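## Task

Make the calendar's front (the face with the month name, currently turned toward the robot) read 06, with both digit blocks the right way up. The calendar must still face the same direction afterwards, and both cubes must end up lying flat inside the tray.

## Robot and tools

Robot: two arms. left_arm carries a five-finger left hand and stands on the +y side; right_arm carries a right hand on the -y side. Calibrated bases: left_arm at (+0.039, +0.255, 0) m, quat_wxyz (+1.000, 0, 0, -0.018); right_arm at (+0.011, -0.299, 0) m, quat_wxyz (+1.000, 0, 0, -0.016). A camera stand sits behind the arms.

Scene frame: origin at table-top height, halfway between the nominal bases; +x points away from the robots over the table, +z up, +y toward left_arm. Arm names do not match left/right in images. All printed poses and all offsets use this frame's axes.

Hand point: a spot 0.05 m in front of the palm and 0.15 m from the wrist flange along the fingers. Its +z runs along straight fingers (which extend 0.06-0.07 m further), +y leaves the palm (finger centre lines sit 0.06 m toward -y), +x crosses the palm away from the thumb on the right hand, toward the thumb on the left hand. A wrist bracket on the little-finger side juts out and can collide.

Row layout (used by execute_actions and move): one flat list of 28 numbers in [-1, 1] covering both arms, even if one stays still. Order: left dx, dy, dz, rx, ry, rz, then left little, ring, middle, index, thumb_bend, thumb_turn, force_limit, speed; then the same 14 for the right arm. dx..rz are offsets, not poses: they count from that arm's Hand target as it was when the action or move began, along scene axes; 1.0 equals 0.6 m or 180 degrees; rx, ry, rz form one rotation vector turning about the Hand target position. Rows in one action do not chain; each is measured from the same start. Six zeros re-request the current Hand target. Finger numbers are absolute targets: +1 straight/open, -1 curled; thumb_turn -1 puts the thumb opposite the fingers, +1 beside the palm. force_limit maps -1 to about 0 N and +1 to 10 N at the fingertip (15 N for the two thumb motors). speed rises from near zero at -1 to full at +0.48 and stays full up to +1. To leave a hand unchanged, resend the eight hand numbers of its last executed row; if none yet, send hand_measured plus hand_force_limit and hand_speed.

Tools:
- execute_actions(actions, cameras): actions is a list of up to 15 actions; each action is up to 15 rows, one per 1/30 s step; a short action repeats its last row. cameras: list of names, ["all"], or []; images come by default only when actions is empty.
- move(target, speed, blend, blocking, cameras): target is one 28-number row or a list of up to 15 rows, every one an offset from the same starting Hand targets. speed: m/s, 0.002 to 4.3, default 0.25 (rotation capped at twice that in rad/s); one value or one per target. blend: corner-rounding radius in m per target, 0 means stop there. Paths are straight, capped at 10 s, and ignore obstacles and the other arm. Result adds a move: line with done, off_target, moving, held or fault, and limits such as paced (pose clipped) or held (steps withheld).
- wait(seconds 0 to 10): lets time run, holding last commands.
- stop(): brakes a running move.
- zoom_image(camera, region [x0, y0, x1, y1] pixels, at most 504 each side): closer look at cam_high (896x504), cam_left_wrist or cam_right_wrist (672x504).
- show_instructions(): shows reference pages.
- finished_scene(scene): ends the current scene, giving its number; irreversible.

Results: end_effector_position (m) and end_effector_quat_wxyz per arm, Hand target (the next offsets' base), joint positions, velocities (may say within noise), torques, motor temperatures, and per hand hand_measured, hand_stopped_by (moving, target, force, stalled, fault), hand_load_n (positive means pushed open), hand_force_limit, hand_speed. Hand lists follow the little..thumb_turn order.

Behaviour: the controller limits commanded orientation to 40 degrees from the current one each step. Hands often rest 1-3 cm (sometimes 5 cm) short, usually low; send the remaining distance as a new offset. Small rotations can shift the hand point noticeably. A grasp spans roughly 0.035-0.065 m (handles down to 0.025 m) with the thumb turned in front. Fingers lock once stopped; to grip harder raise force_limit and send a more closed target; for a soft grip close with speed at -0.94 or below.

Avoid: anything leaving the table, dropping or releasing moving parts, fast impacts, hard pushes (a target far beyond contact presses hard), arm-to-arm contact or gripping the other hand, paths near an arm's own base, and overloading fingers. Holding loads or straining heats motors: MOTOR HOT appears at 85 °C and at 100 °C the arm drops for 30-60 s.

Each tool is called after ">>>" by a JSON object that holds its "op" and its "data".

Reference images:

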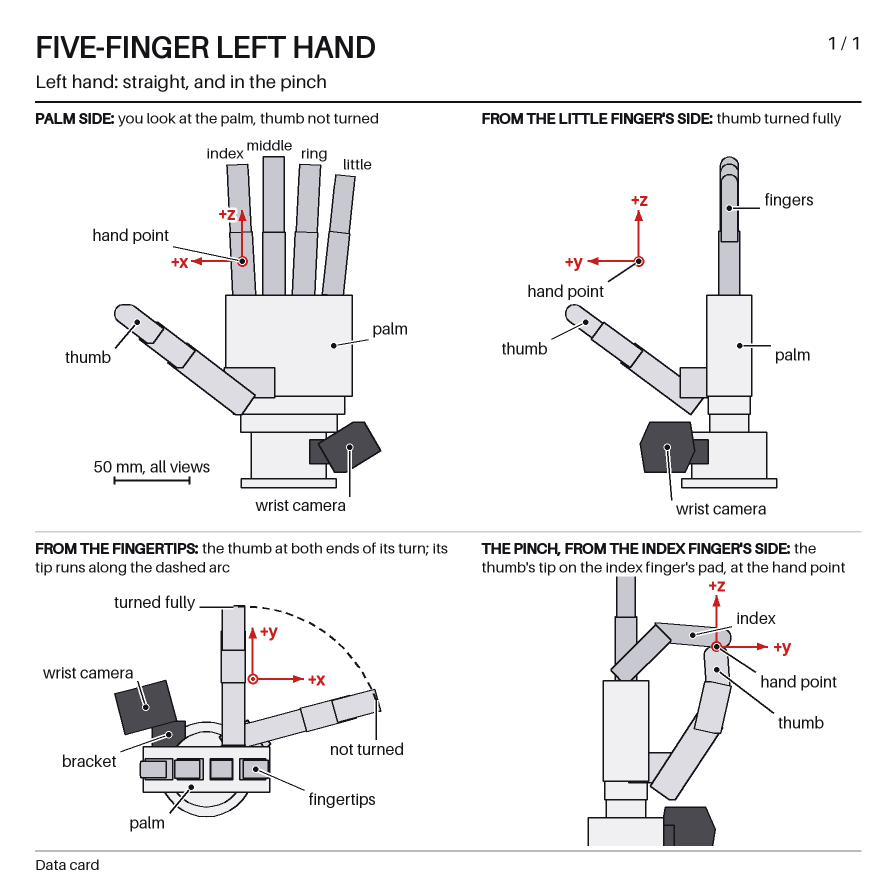

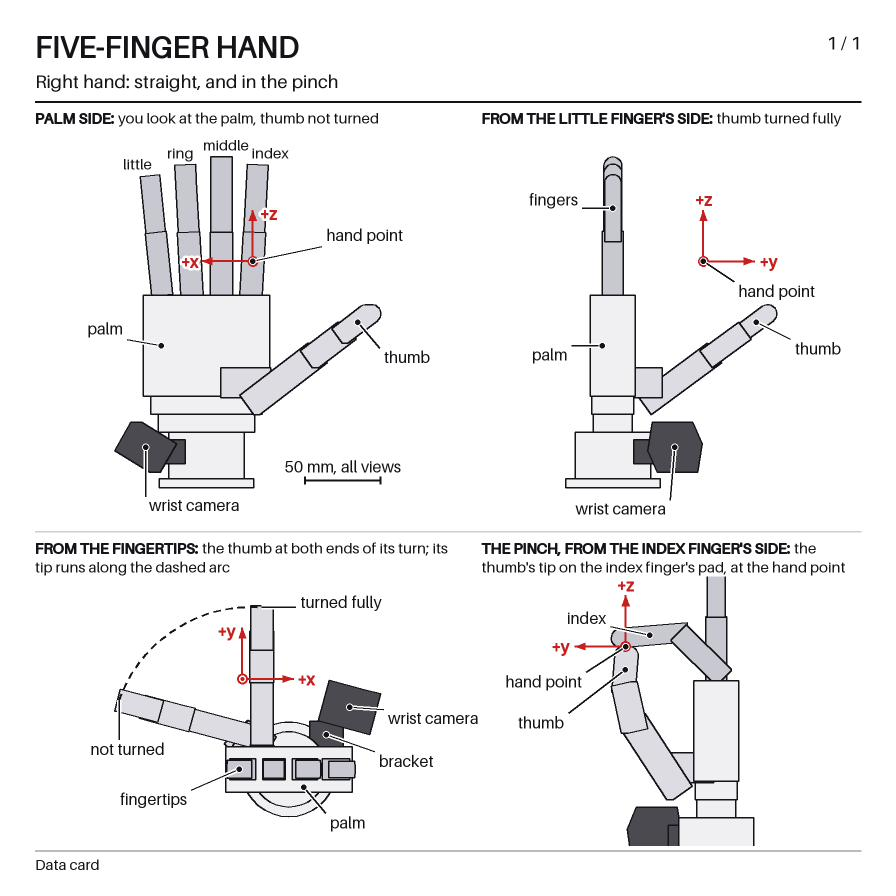

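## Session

>>> {"op": "execute_actions", "data": {"actions": []}}

>>> {"op": "zoom_image", "data": {"camera": "cam_high", "region": [420, 140, 560, 240]}}

Scene clock: 0.00 s.
left_arm: end_effector_position=(+0.4032, -0.0204, +0.2038) hand_measured=(+1.000, +1.000, +1.000, +1.000, +1.000, +1.000) hand_load_n=(+0.0, +0.0, +0.0, +0.0, +0.0, +0.0) hand_stopped_by=(target, target, target, target, target, target) hand_force_limit=0.00 hand_speed=-0.80 end_effector_quat_wxyz=(+0.561, -0.148, +0.810, -0.090) | right_arm: end_effector_position=(+0.6218, -0.5663, +0.3109) hand_measured=(+1.000, +1.000, +1.000, +1.000, +1.000, +1.000) hand_load_n=(+0.0, +0.0, +0.0, +0.0, +0.0, +0.0) hand_stopped_by=(target, target, target, target, target, target) hand_force_limit=0.00 hand_speed=-0.80 end_effector_quat_wxyz=(-0.103, -0.171, +0.881, -0.428)
Joint positions: left_arm=[-0.982 1.263 0.863 -0.243 -0.938 0.687] | right_arm=[-0.216 2.025 2.328 -1.62 0.885 0.818]
Joint velocities: within noise
Joint torques (N m): no reading
Motor temperatures (°C): left_arm=[27 26 28 25 26 24] | right_arm=[24 30 31 24 26 24]
Heat: left arm: hottest elbow 28 °C; right arm: hottest elbow 31 °C.
Hand target: left_arm +0.4083, -0.0286, +0.2207; +0.567, -0.157, +0.802, -0.105 | right_arm +0.6250, -0.5672, +0.3224; -0.092, -0.165, +0.881, -0.433

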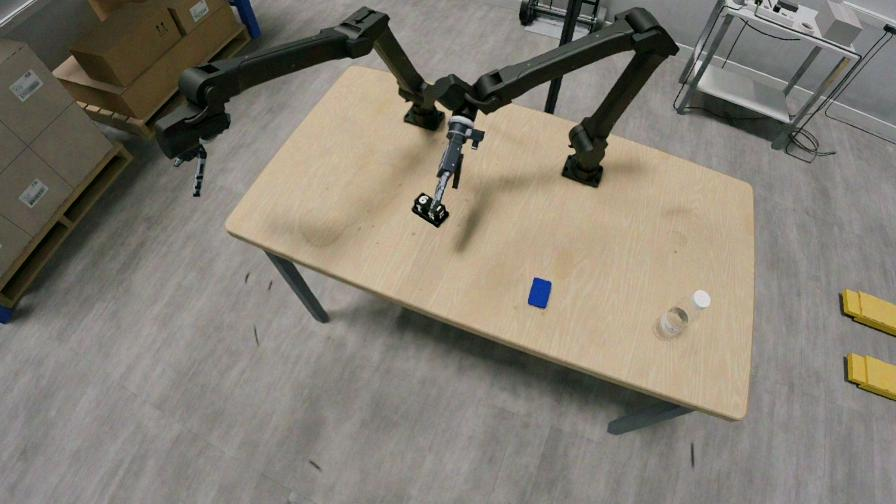

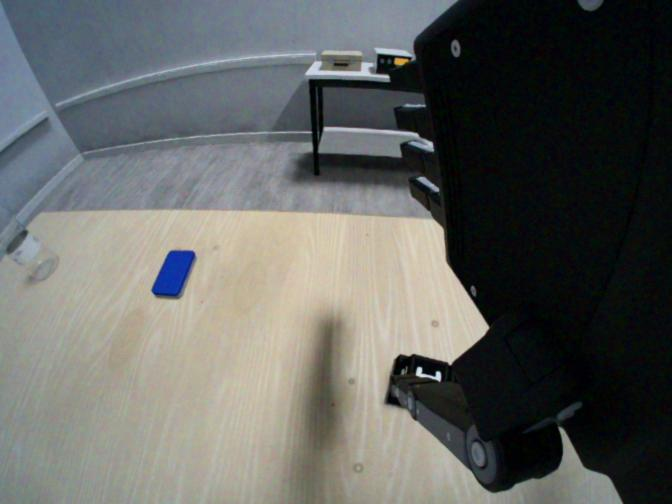

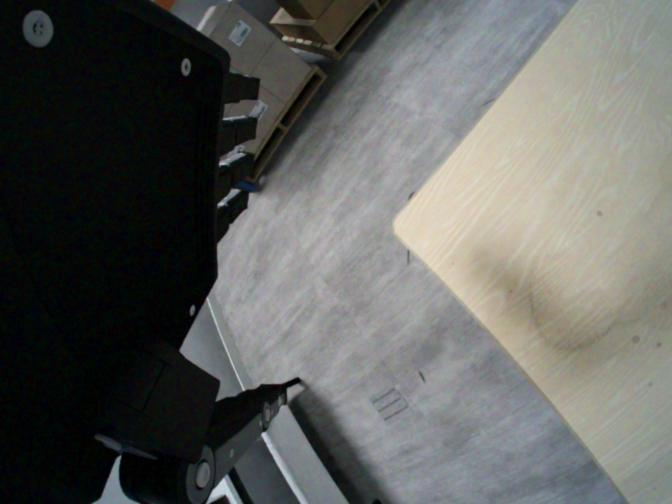

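Scaled by 3.600 from the camera's 896x504 image, which has a finer 1280x720 frame.

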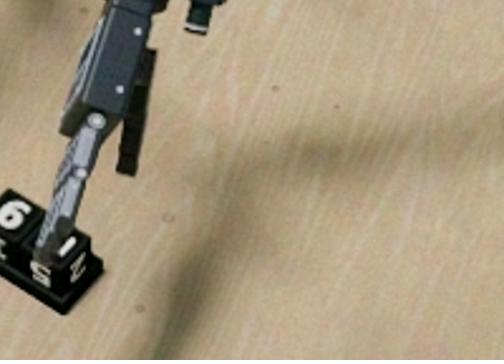

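>>> {"op": "move", "data": {"target": [[-0.17,0.4,0.083,-0.3494,0.034,0.1472,1,1,1,1,1,-1,0,0.3,-0.25,0.25,0.05,0.0358,-0.1257,0.4337,1,1,1,1,1,1,0,0.3],[-0.17,0.4,0.083,-0.3494,0.034,0.1472,1,1,1,1,1,-1,0,0.3,-0.53,0.78,-0.25,0.0358,-0.1257,0.4337,1,1,1,1,1,1,0,0.3]], "speed": 0.35, "blend": [0.05,0], "cameras": ["all"]}}

>>> {"op": "zoom_image", "data": {"camera": "cam_high", "region": [390, 170, 470, 240]}}

>>> {"op": "zoom_image", "data": {"camera": "cam_right_wrist", "region": [300, 100, 520, 300]}}

Scene clock: 33.47 s.
left_arm: end_effector_position=(+0.3063, +0.2088, +0.2640) hand_measured=(+1.000, +1.000, +1.000, +1.000, +1.000, -1.000) hand_load_n=(+0.0, +0.0, +0.0, +0.0, +0.0, +0.0) hand_stopped_by=(target, target, target, target, target, target) hand_force_limit=0.00 hand_speed=0.30 end_effector_quat_wxyz=(-0.367, +0.601, -0.607, +0.369) | right_arm: end_effector_position=(+0.3023, -0.1076, +0.1616) hand_measured=(+1.000, +1.000, +1.000, +1.000, +1.000, +1.000) hand_load_n=(+0.0, +0.0, +0.0, +0.0, +0.0, -0.5) hand_stopped_by=(target, target, target, target, target, target) hand_force_limit=0.00 hand_speed=0.30 end_effector_quat_wxyz=(-0.358, +0.610, -0.601, +0.372)
Joint positions: left_arm=[-0.081 0.365 0.662 -0.776 -0.097 -0.047] | right_arm=[0.871 0.748 0.522 -0.448 0.728 0.462]
Joint torques (N m): left_arm=[0.03 1.26 11.47 1.2 -0.04 -0.01] | right_arm=[0.21 -1.79 13.23 1.99 0.48 0.04]
Heat: left arm: hottest elbow 31 °C; right arm: hottest elbow 35 °C.
Hand target: left_arm +0.3063, +0.2114, +0.2706; -0.370, +0.603, -0.602, +0.370 | right_arm +0.3071, -0.0991, +0.1723; -0.370, +0.602, -0.603, +0.370
Off the commanded pose: left_arm 0.007 m, 1 deg | right_arm 0.014 m, 2 deg.
move: off_target (right_arm)

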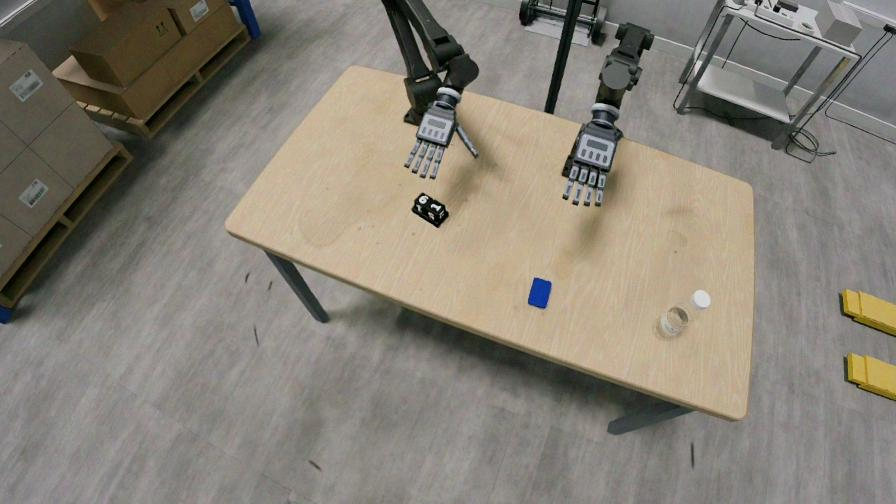

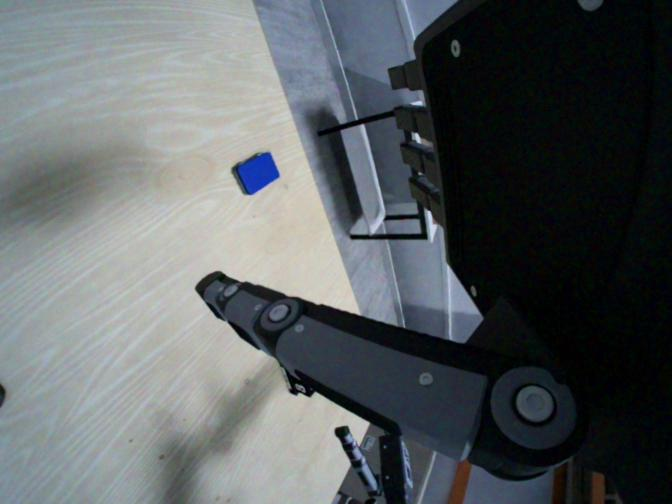

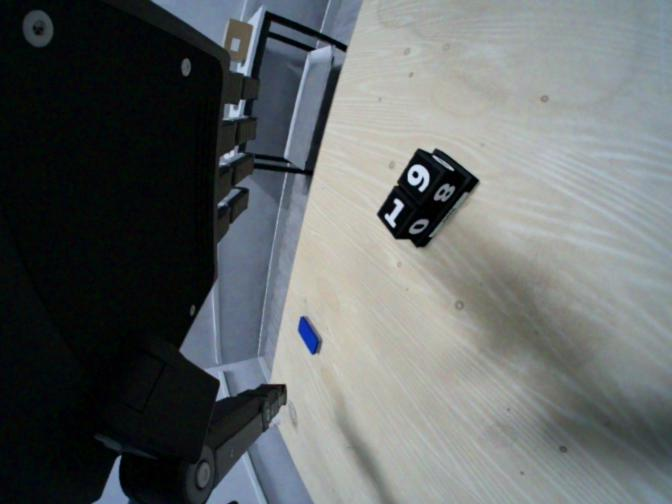

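Scaled by 6.300 from the camera's 896x504 image, which has a finer 1280x720 frame.

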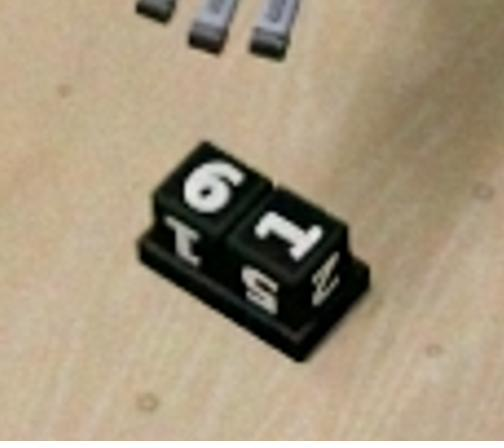

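Scaled by 2.291 from the camera's 672x504 image, which has a finer 960x720 frame.

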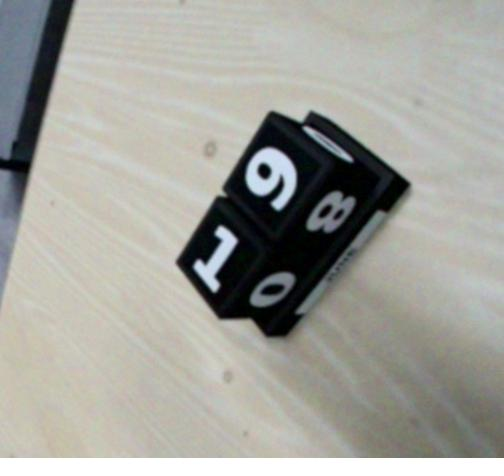

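>>> {"op": "zoom_image", "data": {"camera": "cam_right_wrist", "region": [370, 140, 485, 255]}}

Scaled by 4.383 from the camera's 672x504 image, which has a finer 960x720 frame.

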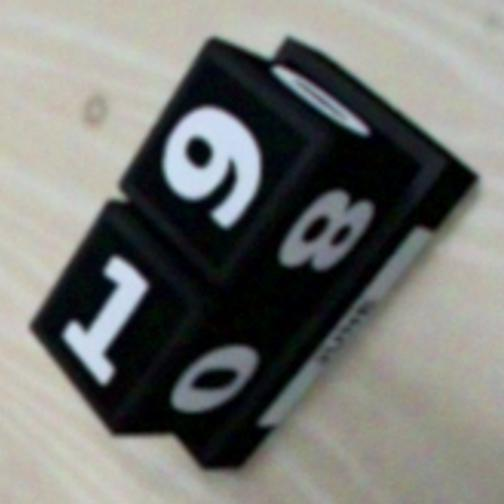

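>>> {"op": "move", "data": {"target": [0,0,0,0,0,0,1,1,1,1,1,-1,0,0.3,0.064,-0.0465,-0.129,0,0,-0.083,1,1,0.6,0.6,0.6,-1,0,0.3], "speed": 0.25, "cameras": ["cam_right_wrist"]}}

>>> {"op": "zoom_image", "data": {"camera": "cam_right_wrist", "region": [240, 120, 480, 330]}}

Scene clock: 220.23 s.
left_arm: end_effector_position=(+0.3063, +0.2088, +0.2640) hand_measured=(+1.000, +1.000, +1.000, +1.000, +1.000, -1.000) hand_load_n=(+0.0, +0.0, +0.0, +0.0, +0.0, +0.0) hand_stopped_by=(target, target, target, target, target, target) hand_force_limit=0.00 hand_speed=0.30 end_effector_quat_wxyz=(-0.367, +0.601, -0.607, +0.369) | right_arm: end_effector_position=(+0.3397, -0.1286, +0.0928) hand_measured=(+1.000, +1.000, +0.600, +0.600, +0.600, -1.000) hand_load_n=(+0.0, -0.5, +0.0, +0.0, +0.0, +0.0) hand_stopped_by=(target, target, target, target, target, target) hand_force_limit=0.00 hand_speed=0.30 end_effector_quat_wxyz=(+0.313, -0.529, +0.671, -0.415)
Joint positions: left_arm=[-0.081 0.365 0.662 -0.776 -0.097 -0.047] | right_arm=[0.81 1.003 0.46 -0.249 0.869 0.638]
Joint torques (N m): left_arm=[0.09 1.26 11.48 1.2 -0.04 -0.01] | right_arm=[-0.67 -3.55 10.5 2.11 0.6 0.02]
Motor temperatures (°C): left_arm=[27 26 34 25 26 24] | right_arm=[24 30 43 24 26 24]
Heat: left arm: hottest elbow 34 °C; right arm: hottest elbow 43 °C.
Hand target: left_arm +0.3063, +0.2114, +0.2706; -0.370, +0.603, -0.602, +0.370 | right_arm +0.3454, -0.1269, +0.0949; +0.319, -0.519, +0.676, -0.415
Off the commanded pose: left_arm 0.007 m, 1 deg | right_arm 0.006 m, 1 deg.
move: done
Images, in order (width x height): cam_right_wrist 672x504.

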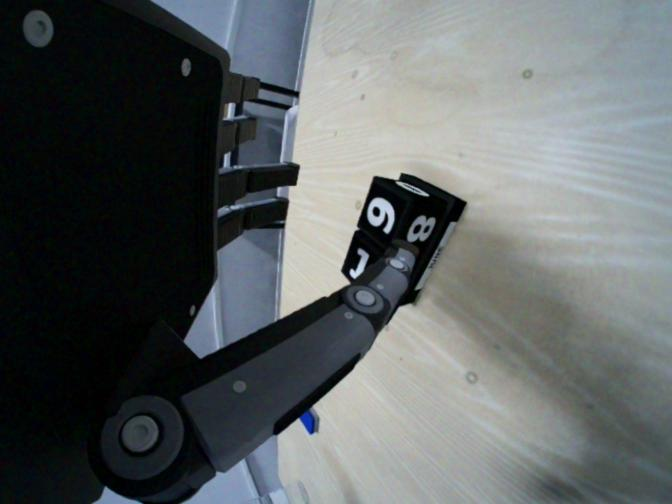

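Scaled by 2.100 from the camera's 672x504 image, which has a finer 960x720 frame.

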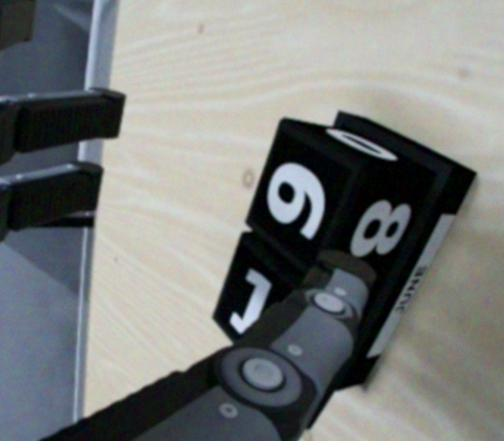

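>>> {"op": "move", "data": {"target": [0,0,0,0,0,0,1,1,1,1,1,-1,0,0.3,0.0035,-0.005,-0.1065,0,0,-0.006,1,1,0.6,0.6,0.6,-1,0,0.3], "speed": 0.12, "cameras": ["cam_right_wrist"]}}

>>> {"op": "zoom_image", "data": {"camera": "cam_right_wrist", "region": [240, 120, 480, 330]}}

Scene clock: 241.80 s.
left_arm: end_effector_position=(+0.3063, +0.2088, +0.2640) hand_measured=(+1.000, +1.000, +1.000, +1.000, +1.000, -1.000) hand_load_n=(+0.0, +0.0, +0.0, +0.0, +0.0, +0.5) hand_stopped_by=(target, target, target, target, target, target) hand_force_limit=0.00 hand_speed=0.30 end_effector_quat_wxyz=(-0.367, +0.601, -0.607, +0.369) | right_arm: end_effector_position=(+0.3445, -0.1287, +0.0326) hand_measured=(+1.000, +1.000, +0.600, +0.600, +0.600, -1.000) hand_load_n=(+0.0, +0.0, +0.0, +0.0, +0.0, +0.0) hand_stopped_by=(target, target, target, target, target, target) hand_force_limit=0.00 hand_speed=0.30 end_effector_quat_wxyz=(+0.314, -0.519, +0.678, -0.416)
Joint positions: left_arm=[-0.081 0.365 0.662 -0.776 -0.097 -0.047] | right_arm=[0.804 1.197 0.374 0.027 0.878 0.658]
Joint torques (N m): left_arm=[0.03 1.2 11.47 1.2 -0.05 -0.01] | right_arm=[-0.67 -4.6 8.18 2.14 0.61 -0.02]
Heat: left arm: hottest elbow 35 °C; right arm: hottest elbow 42 °C.
Hand target: left_arm +0.3063, +0.2114, +0.2706; -0.370, +0.603, -0.602, +0.370 | right_arm +0.3476, -0.1300, +0.0310; +0.315, -0.512, +0.681, -0.418
Off the commanded pose: left_arm 0.007 m, 1 deg | right_arm 0.004 m, 1 deg.
move: done
Images, in order (width x height): cam_right_wrist 672x504.

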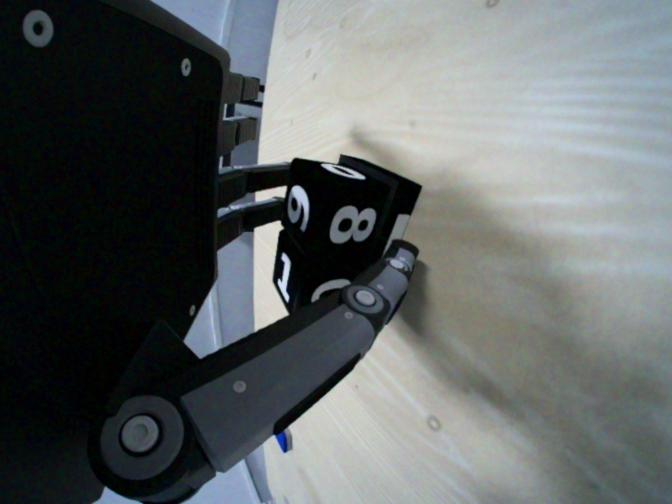

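Scaled by 2.100 from the camera's 672x504 image, which has a finer 960x720 frame.

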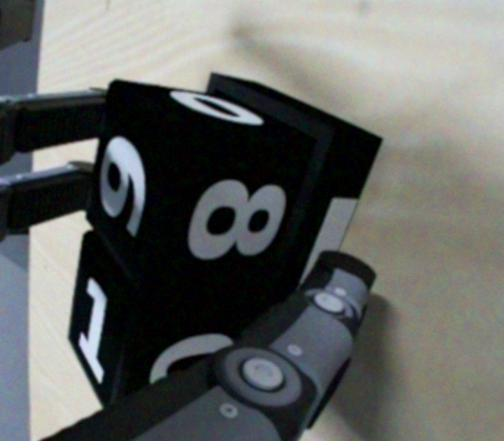

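>>> {"op": "execute_actions", "data": {"actions": [[[0,0,0,0,0,0,1,1,1,1,1,-1,0,0.3,0,0,0,0,0,0,1,1,0.33,0.33,0.3,-1,-0.3,-0.3]],[[0,0,0,0,0,0,1,1,1,1,1,-1,0,0.3,0,0,0,0,0,0,1,1,0.33,0.33,0.3,-1,-0.3,-0.3]],[[0,0,0,0,0,0,1,1,1,1,1,-1,0,0.3,0,0,0,0,0,0,1,1,-0.1,-0.1,-0.2,-1,-0.3,-0.9]],[[0,0,0,0,0,0,1,1,1,1,1,-1,0,0.3,0,0,0,0,0,0,1,1,-0.1,-0.1,-0.2,-1,-0.3,-0.9]]], "cameras": ["cam_right_wrist"]}}

Scene clock: 251.50 s.
left_arm: end_effector_position=(+0.3063, +0.2088, +0.2640) hand_measured=(+1.000, +1.000, +1.000, +1.000, +1.000, -1.000) hand_load_n=(+0.0, +0.0, +0.0, +0.0, +0.0, +0.0) hand_stopped_by=(target, target, target, target, target, target) hand_force_limit=0.00 hand_speed=0.30 end_effector_quat_wxyz=(-0.367, +0.601, -0.607, +0.369) | right_arm: end_effector_position=(+0.3454, -0.1287, +0.0335) hand_measured=(+1.000, +1.000, +0.258, +0.248, +0.278, -1.000) hand_load_n=(+0.0, +0.0, +2.5, +5.5, +10.5, -0.5) hand_stopped_by=(target, target, force, force, force, target) hand_force_limit=-0.30 hand_speed=-0.90 end_effector_quat_wxyz=(+0.315, -0.516, +0.678, -0.417)
Joint positions: left_arm=[-0.081 0.365 0.662 -0.776 -0.097 -0.047] | right_arm=[0.803 1.197 0.374 0.032 0.881 0.658]
Joint torques (N m): left_arm=[0.03 1.26 11.47 1.2 -0.04 -0.01] | right_arm=[-0.67 -4.54 8.21 1.95 0.48 -0.03]
Heat: left arm: hottest elbow 35 °C; right arm: hottest elbow 41 °C.
Hand target: left_arm +0.3063, +0.2114, +0.2706; -0.370, +0.603, -0.602, +0.370 | right_arm +0.3476, -0.1300, +0.0311; +0.315, -0.512, +0.681, -0.418
Off the commanded pose: left_arm 0.007 m, 1 deg | right_arm 0.004 m, 1 deg.
Images, in order (width x height): cam_right_wrist 672x504.

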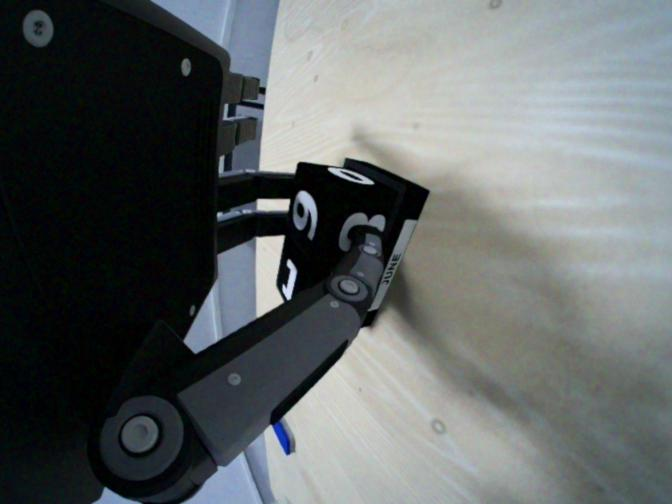

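>>> {"op": "move", "data": {"target": [[0,0,0,0,0,0,1,1,1,1,1,-1,0,0.3,0.012,0.006,0.05,0,0,0,1,1,-0.1,-0.1,-0.2,-1,-0.3,-0.9],[0,0,0,0,0,0,1,1,1,1,1,-1,0,0.3,0.02,0.01,0.18,0,0,0,1,1,-0.1,-0.1,-0.2,-1,-0.3,-0.9],[0,0,0,0,0,0,1,1,1,1,1,-1,0,0.3,-0.005,-0.353,0.13,0,0,0.389,1,1,-0.1,-0.1,-0.2,-1,-0.3,-0.9]], "speed": [0.1,0.15,0.3], "blend": [0.01,0.02,0], "cameras": ["cam_right_wrist","cam_high"]}}

>>> {"op": "zoom_image", "data": {"camera": "cam_high", "region": [370, 140, 490, 240]}}

Scene clock: 273.83 s.
left_arm: end_effector_position=(+0.3063, +0.2088, +0.2640) hand_measured=(+1.000, +1.000, +1.000, +1.000, +1.000, -1.000) hand_load_n=(+0.0, +0.0, +0.0, +0.0, +0.0, +0.0) hand_stopped_by=(target, target, target, target, target, target) hand_force_limit=0.00 hand_speed=0.30 end_effector_quat_wxyz=(-0.367, +0.601, -0.607, +0.369) | right_arm: end_effector_position=(+0.3290, -0.3334, +0.0984) hand_measured=(+1.000, +1.000, +0.258, +0.248, +0.278, -1.000) hand_load_n=(+0.0, +0.0, +2.5, +5.0, +11.0, +0.0) hand_stopped_by=(target, target, force, force, force, target) hand_force_limit=-0.30 hand_speed=-0.90 end_effector_quat_wxyz=(-0.500, +0.806, -0.278, +0.150)
Joint positions: left_arm=[-0.081 0.365 0.662 -0.776 -0.097 -0.047] | right_arm=[-0.554 1.287 0.736 -0.945 -1.098 -1.447]
Joint torques (N m): left_arm=[0.03 1.26 11.47 1.2 -0.05 -0.01] | right_arm=[0.15 -6.36 13.09 0.32 -0.89 -0.19]
Heat: left arm: hottest elbow 35 °C; right arm: hottest elbow 40 °C.
Hand target: left_arm +0.3063, +0.2114, +0.2706; -0.370, +0.603, -0.602, +0.370 | right_arm +0.3446, -0.3418, +0.1091; -0.497, +0.811, -0.264, +0.161
Off the commanded pose: left_arm 0.007 m, 1 deg | right_arm 0.021 m, 2 deg.
move: off_target (right_arm)
Images, in order (width x height): cam_high 896x504, cam_right_wrist 672x504.

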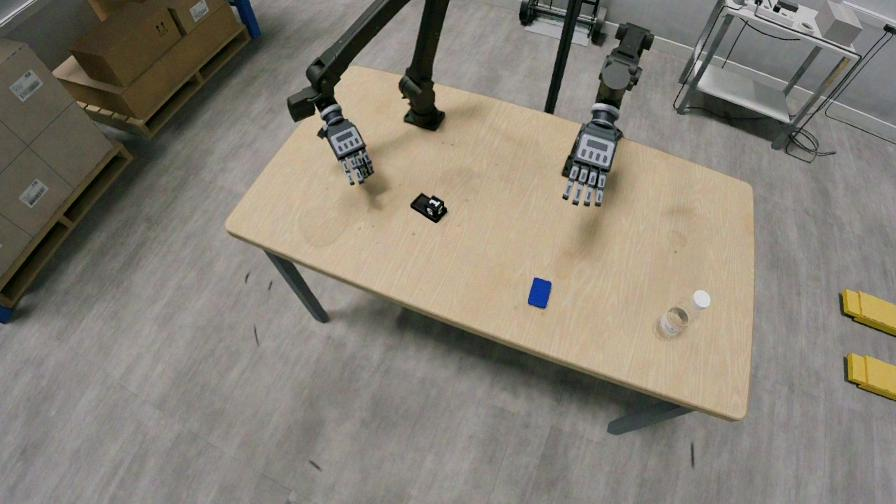

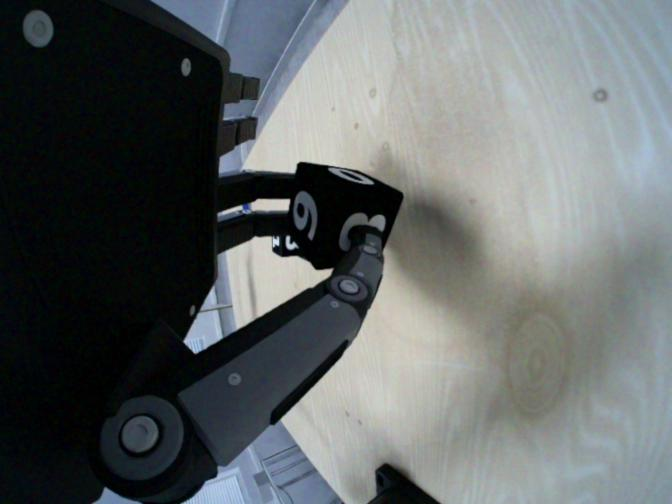

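Scaled by 4.200 from the camera's 896x504 image, which has a finer 1280x720 frame.

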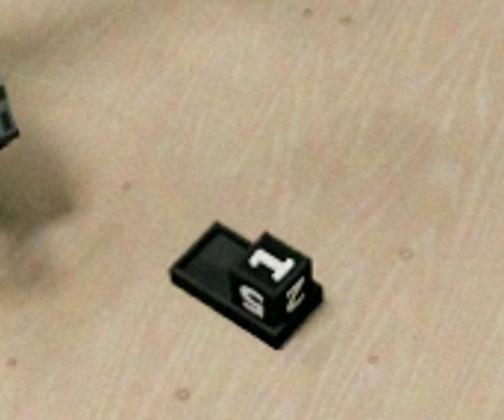

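>>> {"op": "move", "data": {"target": [[0,0,0,0,0,0,1,1,1,1,1,-1,0,0.3,0,0,-0.115,0,0,0,1,1,-0.1,-0.1,-0.2,-1,-0.3,-0.9]], "speed": 0.12, "cameras": ["cam_right_wrist"]}}

Scene clock: 281.27 s.
left_arm: end_effector_position=(+0.3063, +0.2088, +0.2640) hand_measured=(+1.000, +1.000, +1.000, +1.000, +1.000, -1.000) hand_load_n=(+0.0, +0.0, +0.0, +0.0, +0.0, +0.0) hand_stopped_by=(target, target, target, target, target, target) hand_force_limit=0.00 hand_speed=0.30 end_effector_quat_wxyz=(-0.367, +0.601, -0.607, +0.369) | right_arm: end_effector_position=(+0.3418, -0.3420, +0.0425) hand_measured=(+1.000, +1.000, +0.258, +0.248, +0.278, -1.000) hand_load_n=(+0.0, +0.0, +2.0, +5.0, +11.0, +0.0) hand_stopped_by=(target, target, force, force, force, target) hand_force_limit=-0.30 hand_speed=-0.90 end_effector_quat_wxyz=(-0.497, +0.809, -0.269, +0.160)
Joint positions: left_arm=[-0.081 0.365 0.662 -0.776 -0.097 -0.047] | right_arm=[-0.554 1.427 0.688 -0.738 -1.098 -1.457]
Joint torques (N m): left_arm=[0.03 1.26 11.47 1.2 -0.05 -0.01] | right_arm=[0.26 -7.65 8.01 1.09 -0.9 -0.12]
Heat: left arm: hottest elbow 35 °C; right arm: hottest elbow 40 °C.
Hand target: left_arm +0.3063, +0.2114, +0.2706; -0.370, +0.603, -0.602, +0.370 | right_arm +0.3446, -0.3418, +0.0400; -0.497, +0.810, -0.264, +0.161
Off the commanded pose: left_arm 0.007 m, 1 deg | right_arm 0.004 m, 1 deg.
move: done
Images, in order (width x height): cam_right_wrist 672x504.

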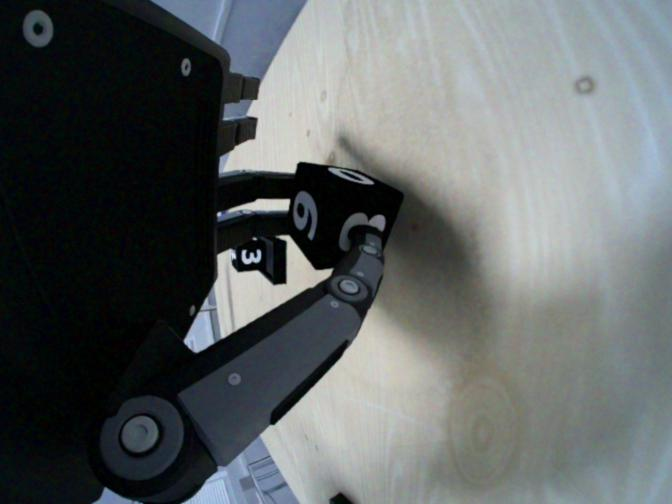

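>>> {"op": "move", "data": {"target": [[0,0,0,0,0,0,1,1,1,1,1,-1,0,0.3,0,0,-0.027,0,0,0,1,1,-0.1,-0.1,-0.2,-1,-0.3,-0.9]], "speed": 0.06, "cameras": ["cam_right_wrist"]}}

>>> {"op": "zoom_image", "data": {"camera": "cam_right_wrist", "region": [260, 130, 480, 320]}}

Scene clock: 289.13 s.
left_arm: end_effector_position=(+0.3063, +0.2088, +0.2640) hand_measured=(+1.000, +1.000, +1.000, +1.000, +1.000, -1.000) hand_load_n=(+0.0, +0.0, +0.0, +0.0, -0.5, +0.0) hand_stopped_by=(target, target, target, target, target, target) hand_force_limit=0.00 hand_speed=0.30 end_effector_quat_wxyz=(-0.367, +0.601, -0.607, +0.369) | right_arm: end_effector_position=(+0.3429, -0.3427, +0.0275) hand_measured=(+1.000, +1.000, +0.258, +0.248, +0.278, -1.000) hand_load_n=(+0.0, +0.0, +2.0, +5.0, +11.0, -0.5) hand_stopped_by=(target, target, force, force, force, target) hand_force_limit=-0.30 hand_speed=-0.90 end_effector_quat_wxyz=(-0.497, +0.809, -0.268, +0.162)
Joint positions: left_arm=[-0.081 0.365 0.662 -0.776 -0.097 -0.047] | right_arm=[-0.554 1.464 0.673 -0.682 -1.098 -1.457]
Joint torques (N m): left_arm=[0.03 1.2 11.45 1.2 -0.04 -0.01] | right_arm=[0.15 -7.65 7.49 1.1 -0.9 -0.11]
Heat: left arm: hottest elbow 35 °C; right arm: hottest elbow 39 °C.
Hand target: left_arm +0.3063, +0.2114, +0.2706; -0.370, +0.603, -0.602, +0.370 | right_arm +0.3446, -0.3418, +0.0238; -0.497, +0.810, -0.264, +0.161
Off the commanded pose: left_arm 0.007 m, 1 deg | right_arm 0.004 m, 0 deg.
move: done
Images, in order (width x height): cam_right_wrist 672x504.

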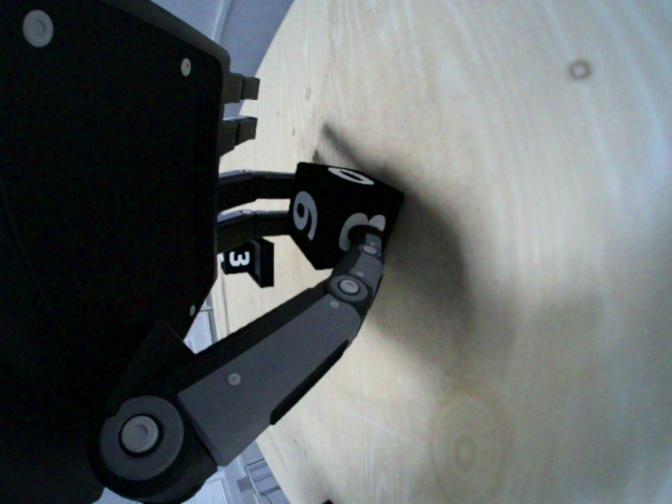

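Scaled by 2.291 from the camera's 672x504 image, which has a finer 960x720 frame.

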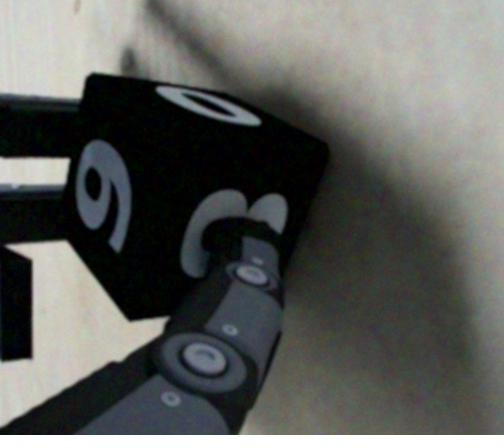

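>>> {"op": "move", "data": {"target": [[0,0,0,0,0,0,1,1,1,1,1,-1,0,0.3,0,0,-0.015,0,0,0,1,1,-0.1,-0.1,-0.2,-1,-0.3,-0.9]], "speed": 0.05, "cameras": ["cam_right_wrist"]}}

>>> {"op": "zoom_image", "data": {"camera": "cam_right_wrist", "region": [260, 130, 480, 320]}}

Scene clock: 294.60 s.
left_arm: end_effector_position=(+0.3063, +0.2088, +0.2640) hand_measured=(+1.000, +1.000, +1.000, +1.000, +1.000, -1.000) hand_load_n=(+0.0, +0.0, +0.0, +0.0, +0.0, +0.0) hand_stopped_by=(target, target, target, target, target, target) hand_force_limit=0.00 hand_speed=0.30 end_effector_quat_wxyz=(-0.367, +0.601, -0.607, +0.369) | right_arm: end_effector_position=(+0.3467, -0.3440, +0.0261) hand_measured=(+1.000, +1.000, +0.258, +0.248, +0.278, -1.000) hand_load_n=(+0.0, +0.0, +3.0, +5.5, +10.0, +0.5) hand_stopped_by=(target, target, force, force, force, target) hand_force_limit=-0.30 hand_speed=-0.90 end_effector_quat_wxyz=(-0.499, +0.808, -0.263, +0.169)
Joint positions: left_arm=[-0.081 0.365 0.662 -0.776 -0.097 -0.047] | right_arm=[-0.554 1.472 0.673 -0.66 -1.106 -1.457]
Joint torques (N m): left_arm=[0.09 1.26 11.47 1.21 -0.05 -0.01] | right_arm=[0.26 -6.71 6.65 1.33 -0.54 -0.12]
Heat: left arm: hottest elbow 35 °C; right arm: hottest elbow 39 °C.
Hand target: left_arm +0.3063, +0.2114, +0.2706; -0.370, +0.603, -0.602, +0.370 | right_arm +0.3446, -0.3418, +0.0148; -0.497, +0.810, -0.264, +0.161
Off the commanded pose: left_arm 0.007 m, 1 deg | right_arm 0.012 m, 1 deg.
move: off_target (right_arm)
Images, in order (width x height): cam_right_wrist 672x504.

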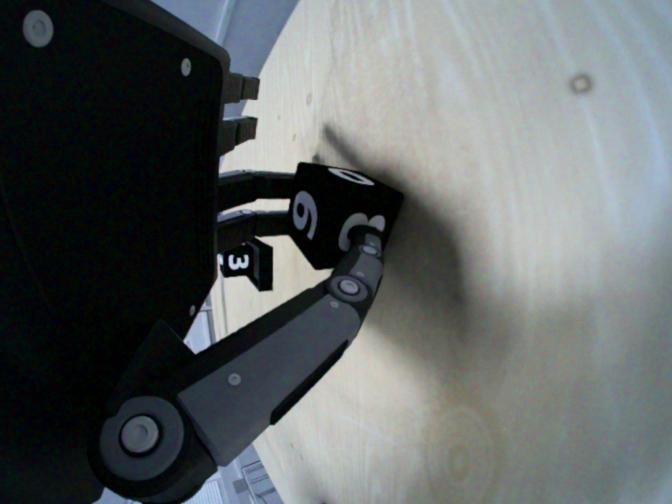

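Scaled by 2.291 from the camera's 672x504 image, which has a finer 960x720 frame.

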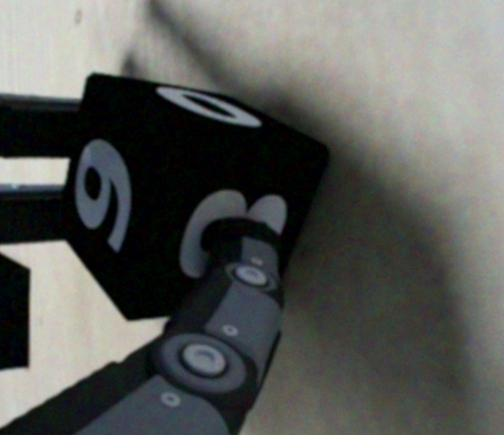

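>>> {"op": "move", "data": {"target": [[0,0,0,0,0,0,1,1,1,1,1,-1,0,0.3,0,0,0.018,0,0,0,1,1,-0.1,-0.1,-0.2,-1,-0.3,-0.9],[0,0,0,0,0,0,1,1,1,1,1,-1,0,0.3,0,0,0.02,0,0,0,1,1,0.65,0.65,0.65,-1,-0.3,-0.2],[0,0,0,0,0,0,1,1,1,1,1,-1,0,0.3,0.015,0,0.16,0,0,0,1,1,0.65,0.65,0.65,-1,-0.3,-0.2],[0,0,0,0,0,0,1,1,1,1,1,-1,0,0.3,0.0335,0.024,0.142,0,0,-0.5,1,1,0.65,0.65,0.65,-1,-0.3,-0.2]], "speed": [0.05,0.05,0.12,0.3], "cameras": ["cam_right_wrist","cam_high"]}}

>>> {"op": "zoom_image", "data": {"camera": "cam_right_wrist", "region": [260, 120, 480, 330]}}

Scene clock: 349.20 s.
left_arm: end_effector_position=(+0.3063, +0.2088, +0.2640) hand_measured=(+1.000, +1.000, +1.000, +1.000, +1.000, -1.000) hand_load_n=(+0.0, +0.0, +0.0, +0.0, +0.0, +0.0) hand_stopped_by=(target, target, target, target, target, target) hand_force_limit=0.00 hand_speed=0.30 end_effector_quat_wxyz=(-0.367, +0.601, -0.607, +0.369) | right_arm: end_effector_position=(+0.3449, -0.3323, +0.0764) hand_measured=(+1.000, +1.000, +0.650, +0.650, +0.650, -1.000) hand_load_n=(+0.0, +0.0, +0.0, +0.0, +0.0, +0.0) hand_stopped_by=(target, target, target, target, target, target) hand_force_limit=-0.30 hand_speed=-0.20 end_effector_quat_wxyz=(+0.220, -0.398, +0.761, -0.462)
Joint positions: left_arm=[-0.081 0.365 0.662 -0.776 -0.097 -0.047] | right_arm=[0.175 0.82 0.313 -0.148 0.673 0.409]
Joint torques (N m): left_arm=[0.09 1.26 11.47 1.2 -0.05 -0.01] | right_arm=[0.21 -1.79 15.21 1.42 0.45 0.03]
Motor temperatures (°C): left_arm=[27 26 35 25 26 24] | right_arm=[24 30 37 24 26 24]
Heat: left arm: hottest elbow 35 °C; right arm: hottest elbow 37 °C.
Hand target: left_arm +0.3063, +0.2114, +0.2706; -0.370, +0.603, -0.602, +0.370 | right_arm +0.3648, -0.3274, +0.1000; +0.238, -0.386, +0.760, -0.466
Off the commanded pose: left_arm 0.007 m, 1 deg | right_arm 0.031 m, 2 deg.
move: off_target (right_arm)
Images, in order (width x height): cam_high 896x504, cam_right_wrist 672x504.

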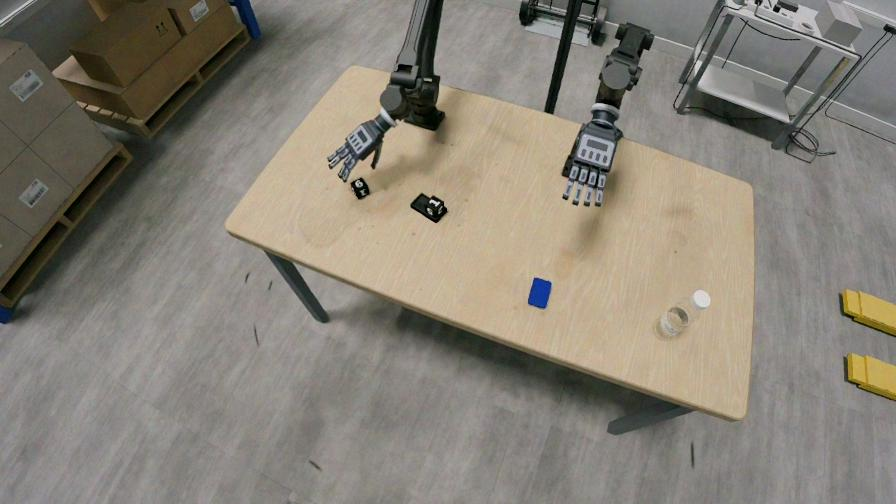

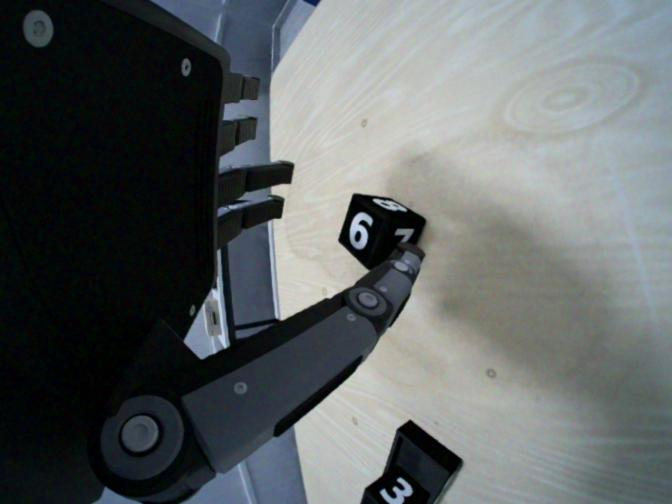

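Scaled by 2.291 from the camera's 672x504 image, which has a finer 960x720 frame.

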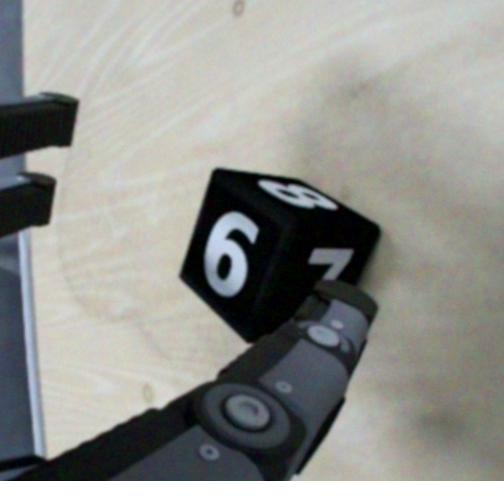

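>>> {"op": "move", "data": {"target": [[0,0,0,0,0,0,1,1,1,1,1,-1,0,0.3,-0.005,-0.002,-0.1275,0,0,0,1,1,0.6,0.6,0.55,-1,-0.3,-0.2]], "speed": 0.15, "cameras": ["cam_right_wrist"]}}

>>> {"op": "zoom_image", "data": {"camera": "cam_right_wrist", "region": [240, 120, 480, 330]}}

Scene clock: 382.70 s.
left_arm: end_effector_position=(+0.3063, +0.2088, +0.2640) hand_measured=(+1.000, +1.000, +1.000, +1.000, +1.000, -1.000) hand_load_n=(+0.0, +0.0, +0.0, +0.0, +0.0, +0.5) hand_stopped_by=(target, target, target, target, target, target) hand_force_limit=0.00 hand_speed=0.30 end_effector_quat_wxyz=(-0.367, +0.601, -0.607, +0.369) | right_arm: end_effector_position=(+0.3595, -0.3296, +0.0241) hand_measured=(+1.000, +1.000, +0.600, +0.600, +0.550, -1.000) hand_load_n=(+0.0, +0.0, +0.0, +0.0, +0.0, +0.0) hand_stopped_by=(target, target, target, target, target, target) hand_force_limit=-0.30 hand_speed=-0.20 end_effector_quat_wxyz=(+0.234, -0.388, +0.760, -0.466)
Joint positions: left_arm=[-0.081 0.365 0.662 -0.776 -0.097 -0.047] | right_arm=[0.176 1.079 0.231 0.224 0.674 0.417]
Joint torques (N m): left_arm=[0.03 1.2 11.47 1.2 -0.05 -0.01] | right_arm=[-0.09 -3.08 8.29 2.39 0.28 -0.06]
Motor temperatures (°C): left_arm=[27 26 35 25 26 24] | right_arm=[24 30 42 24 26 24]
Heat: left arm: hottest elbow 35 °C; right arm: hottest elbow 42 °C.
Hand target: left_arm +0.3063, +0.2114, +0.2706; -0.370, +0.603, -0.602, +0.370 | right_arm +0.3618, -0.3285, +0.0236; +0.238, -0.386, +0.760, -0.466
Off the commanded pose: left_arm 0.007 m, 1 deg | right_arm 0.003 m, 0 deg.
move: done
Images, in order (width x height): cam_right_wrist 672x504.

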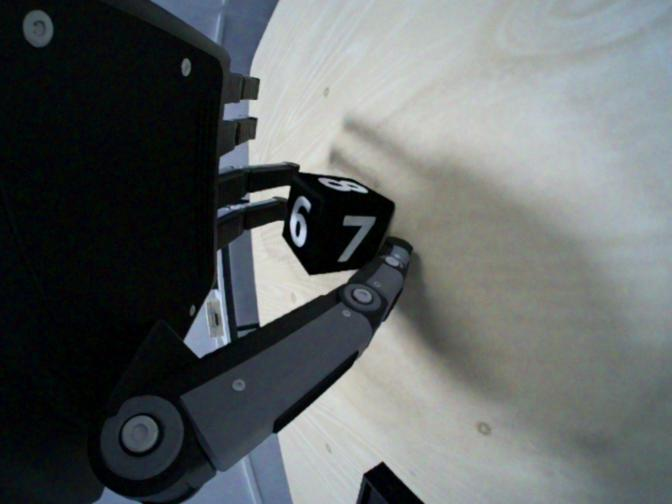

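Scaled by 2.100 from the camera's 672x504 image, which has a finer 960x720 frame.

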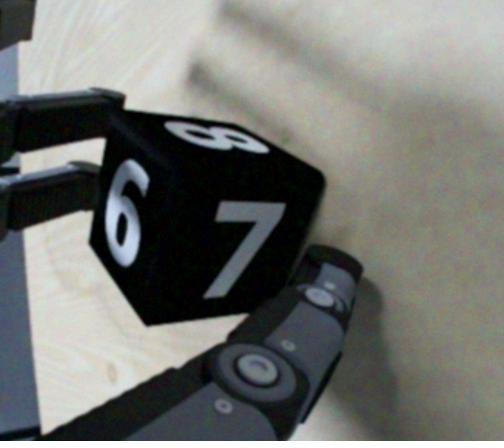

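>>> {"op": "move", "data": {"target": [[0,0,0,0,0,0,1,1,1,1,1,-1,0,0.3,0.005,0.008,0.05,0,0,0,1,1,0.6,0.6,0.55,-1,-0.3,-0.2],[0,0,0,0,0,0,1,1,1,1,1,-1,0,0.3,0.0045,0.006,0.004,0,0,0,1,1,0.6,0.6,0.55,-1,-0.3,-0.2]], "speed": 0.12, "cameras": ["cam_right_wrist"]}}

>>> {"op": "zoom_image", "data": {"camera": "cam_right_wrist", "region": [240, 120, 480, 330]}}

Scene clock: 394.13 s.
left_arm: end_effector_position=(+0.3063, +0.2088, +0.2640) hand_measured=(+1.000, +1.000, +1.000, +1.000, +1.000, -1.000) hand_load_n=(+0.0, +0.0, +0.0, +0.0, +0.0, +0.0) hand_stopped_by=(target, target, target, target, target, target) hand_force_limit=0.00 hand_speed=0.30 end_effector_quat_wxyz=(-0.367, +0.601, -0.607, +0.369) | right_arm: end_effector_position=(+0.3598, -0.3269, +0.0245) hand_measured=(+1.000, +1.000, +0.600, +0.600, +0.550, -1.000) hand_load_n=(+0.0, +0.0, +0.0, +0.0, +0.5, +0.0) hand_stopped_by=(target, target, target, target, target, target) hand_force_limit=-0.30 hand_speed=-0.20 end_effector_quat_wxyz=(+0.231, -0.391, +0.760, -0.466)
Joint positions: left_arm=[-0.081 0.365 0.662 -0.776 -0.097 -0.047] | right_arm=[0.19 1.08 0.238 0.206 0.685 0.422]
Joint torques (N m): left_arm=[0.03 1.26 11.47 1.2 -0.05 -0.01] | right_arm=[-0.03 -3.08 8.69 2.35 0.31 -0.01]
Heat: left arm: hottest elbow 35 °C; right arm: hottest elbow 41 °C.
Hand target: left_arm +0.3063, +0.2114, +0.2706; -0.370, +0.603, -0.602, +0.370 | right_arm +0.3645, -0.3250, +0.0260; +0.238, -0.386, +0.760, -0.466
Off the commanded pose: left_arm 0.007 m, 1 deg | right_arm 0.005 m, 1 deg.
move: done
Images, in order (width x height): cam_right_wrist 672x504.

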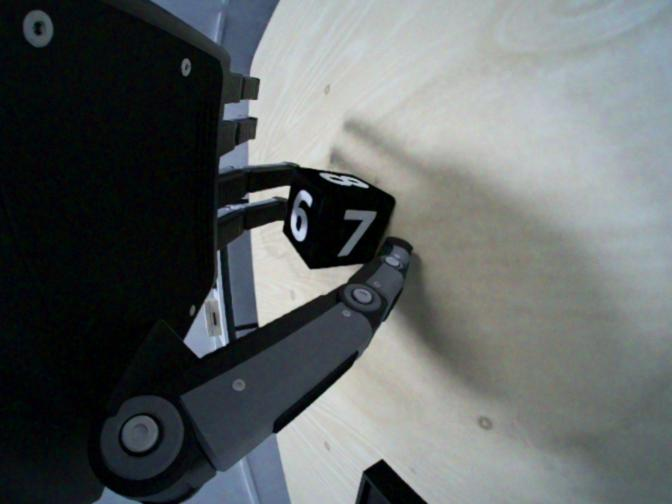

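Scaled by 2.100 from the camera's 672x504 image, which has a finer 960x720 frame.

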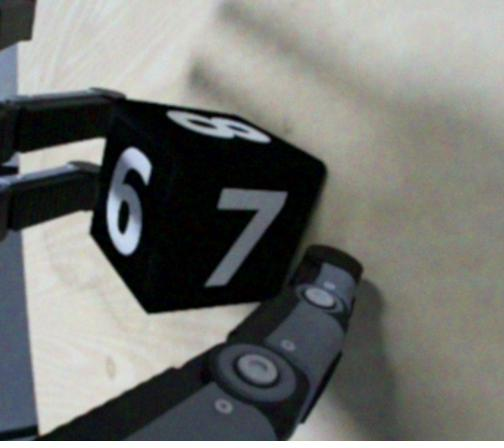

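>>> {"op": "move", "data": {"target": [[0,0,0,0,0,0,1,1,1,1,1,-1,0,0.3,0.006,0.011,0.05,0,0,0,1,1,0.6,0.6,0.55,-1,-0.3,-0.2],[0,0,0,0,0,0,1,1,1,1,1,-1,0,0.3,0.004,0.009,0.0,0,0,0,1,1,0.6,0.6,0.55,-1,-0.3,-0.2]], "speed": 0.12, "cameras": ["cam_right_wrist"]}}

>>> {"op": "zoom_image", "data": {"camera": "cam_right_wrist", "region": [240, 120, 480, 330]}}

Scene clock: 405.97 s.
left_arm: end_effector_position=(+0.3063, +0.2088, +0.2640) hand_measured=(+1.000, +1.000, +1.000, +1.000, +1.000, -1.000) hand_load_n=(+0.5, +0.0, +0.0, +0.0, +0.0, +0.0) hand_stopped_by=(target, target, target, target, target, target) hand_force_limit=0.00 hand_speed=0.30 end_effector_quat_wxyz=(-0.367, +0.601, -0.607, +0.369) | right_arm: end_effector_position=(+0.3650, -0.3213, +0.0271) hand_measured=(+1.000, +1.000, +0.600, +0.600, +0.550, -1.000) hand_load_n=(+0.0, +0.0, +0.0, +0.0, +0.0, +0.0) hand_stopped_by=(target, target, target, target, target, target) hand_force_limit=-0.30 hand_speed=-0.20 end_effector_quat_wxyz=(+0.233, -0.389, +0.759, -0.466)
Joint positions: left_arm=[-0.081 0.365 0.662 -0.776 -0.097 -0.047] | right_arm=[0.211 1.093 0.254 0.198 0.703 0.439]
Joint torques (N m): left_arm=[0.03 1.26 11.48 1.2 -0.05 -0.01] | right_arm=[0.03 -3.43 8.18 2.33 0.33 -0.01]
Heat: left arm: hottest elbow 35 °C; right arm: hottest elbow 39 °C.
Hand target: left_arm +0.3063, +0.2114, +0.2706; -0.370, +0.603, -0.602, +0.370 | right_arm +0.3668, -0.3197, +0.0259; +0.237, -0.386, +0.760, -0.466
Off the commanded pose: left_arm 0.007 m, 1 deg | right_arm 0.003 m, 1 deg.
move: done
Images, in order (width x height): cam_right_wrist 672x504.

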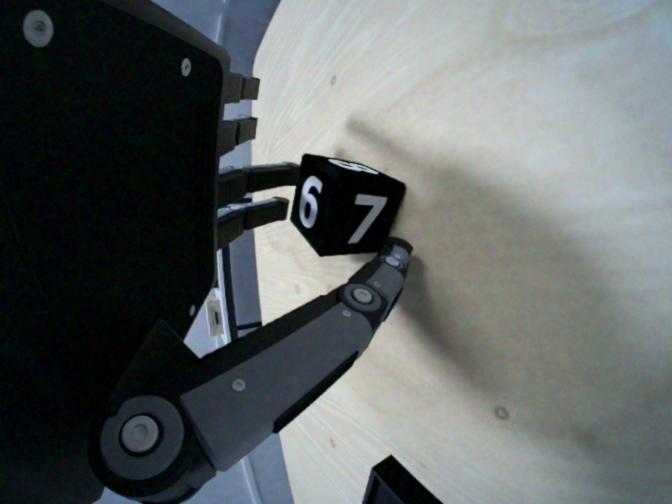

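Scaled by 2.100 from the camera's 672x504 image, which has a finer 960x720 frame.

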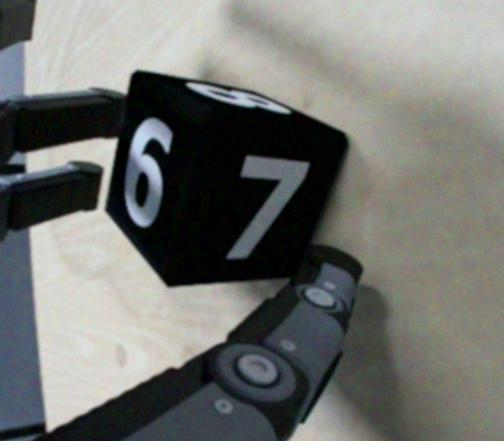

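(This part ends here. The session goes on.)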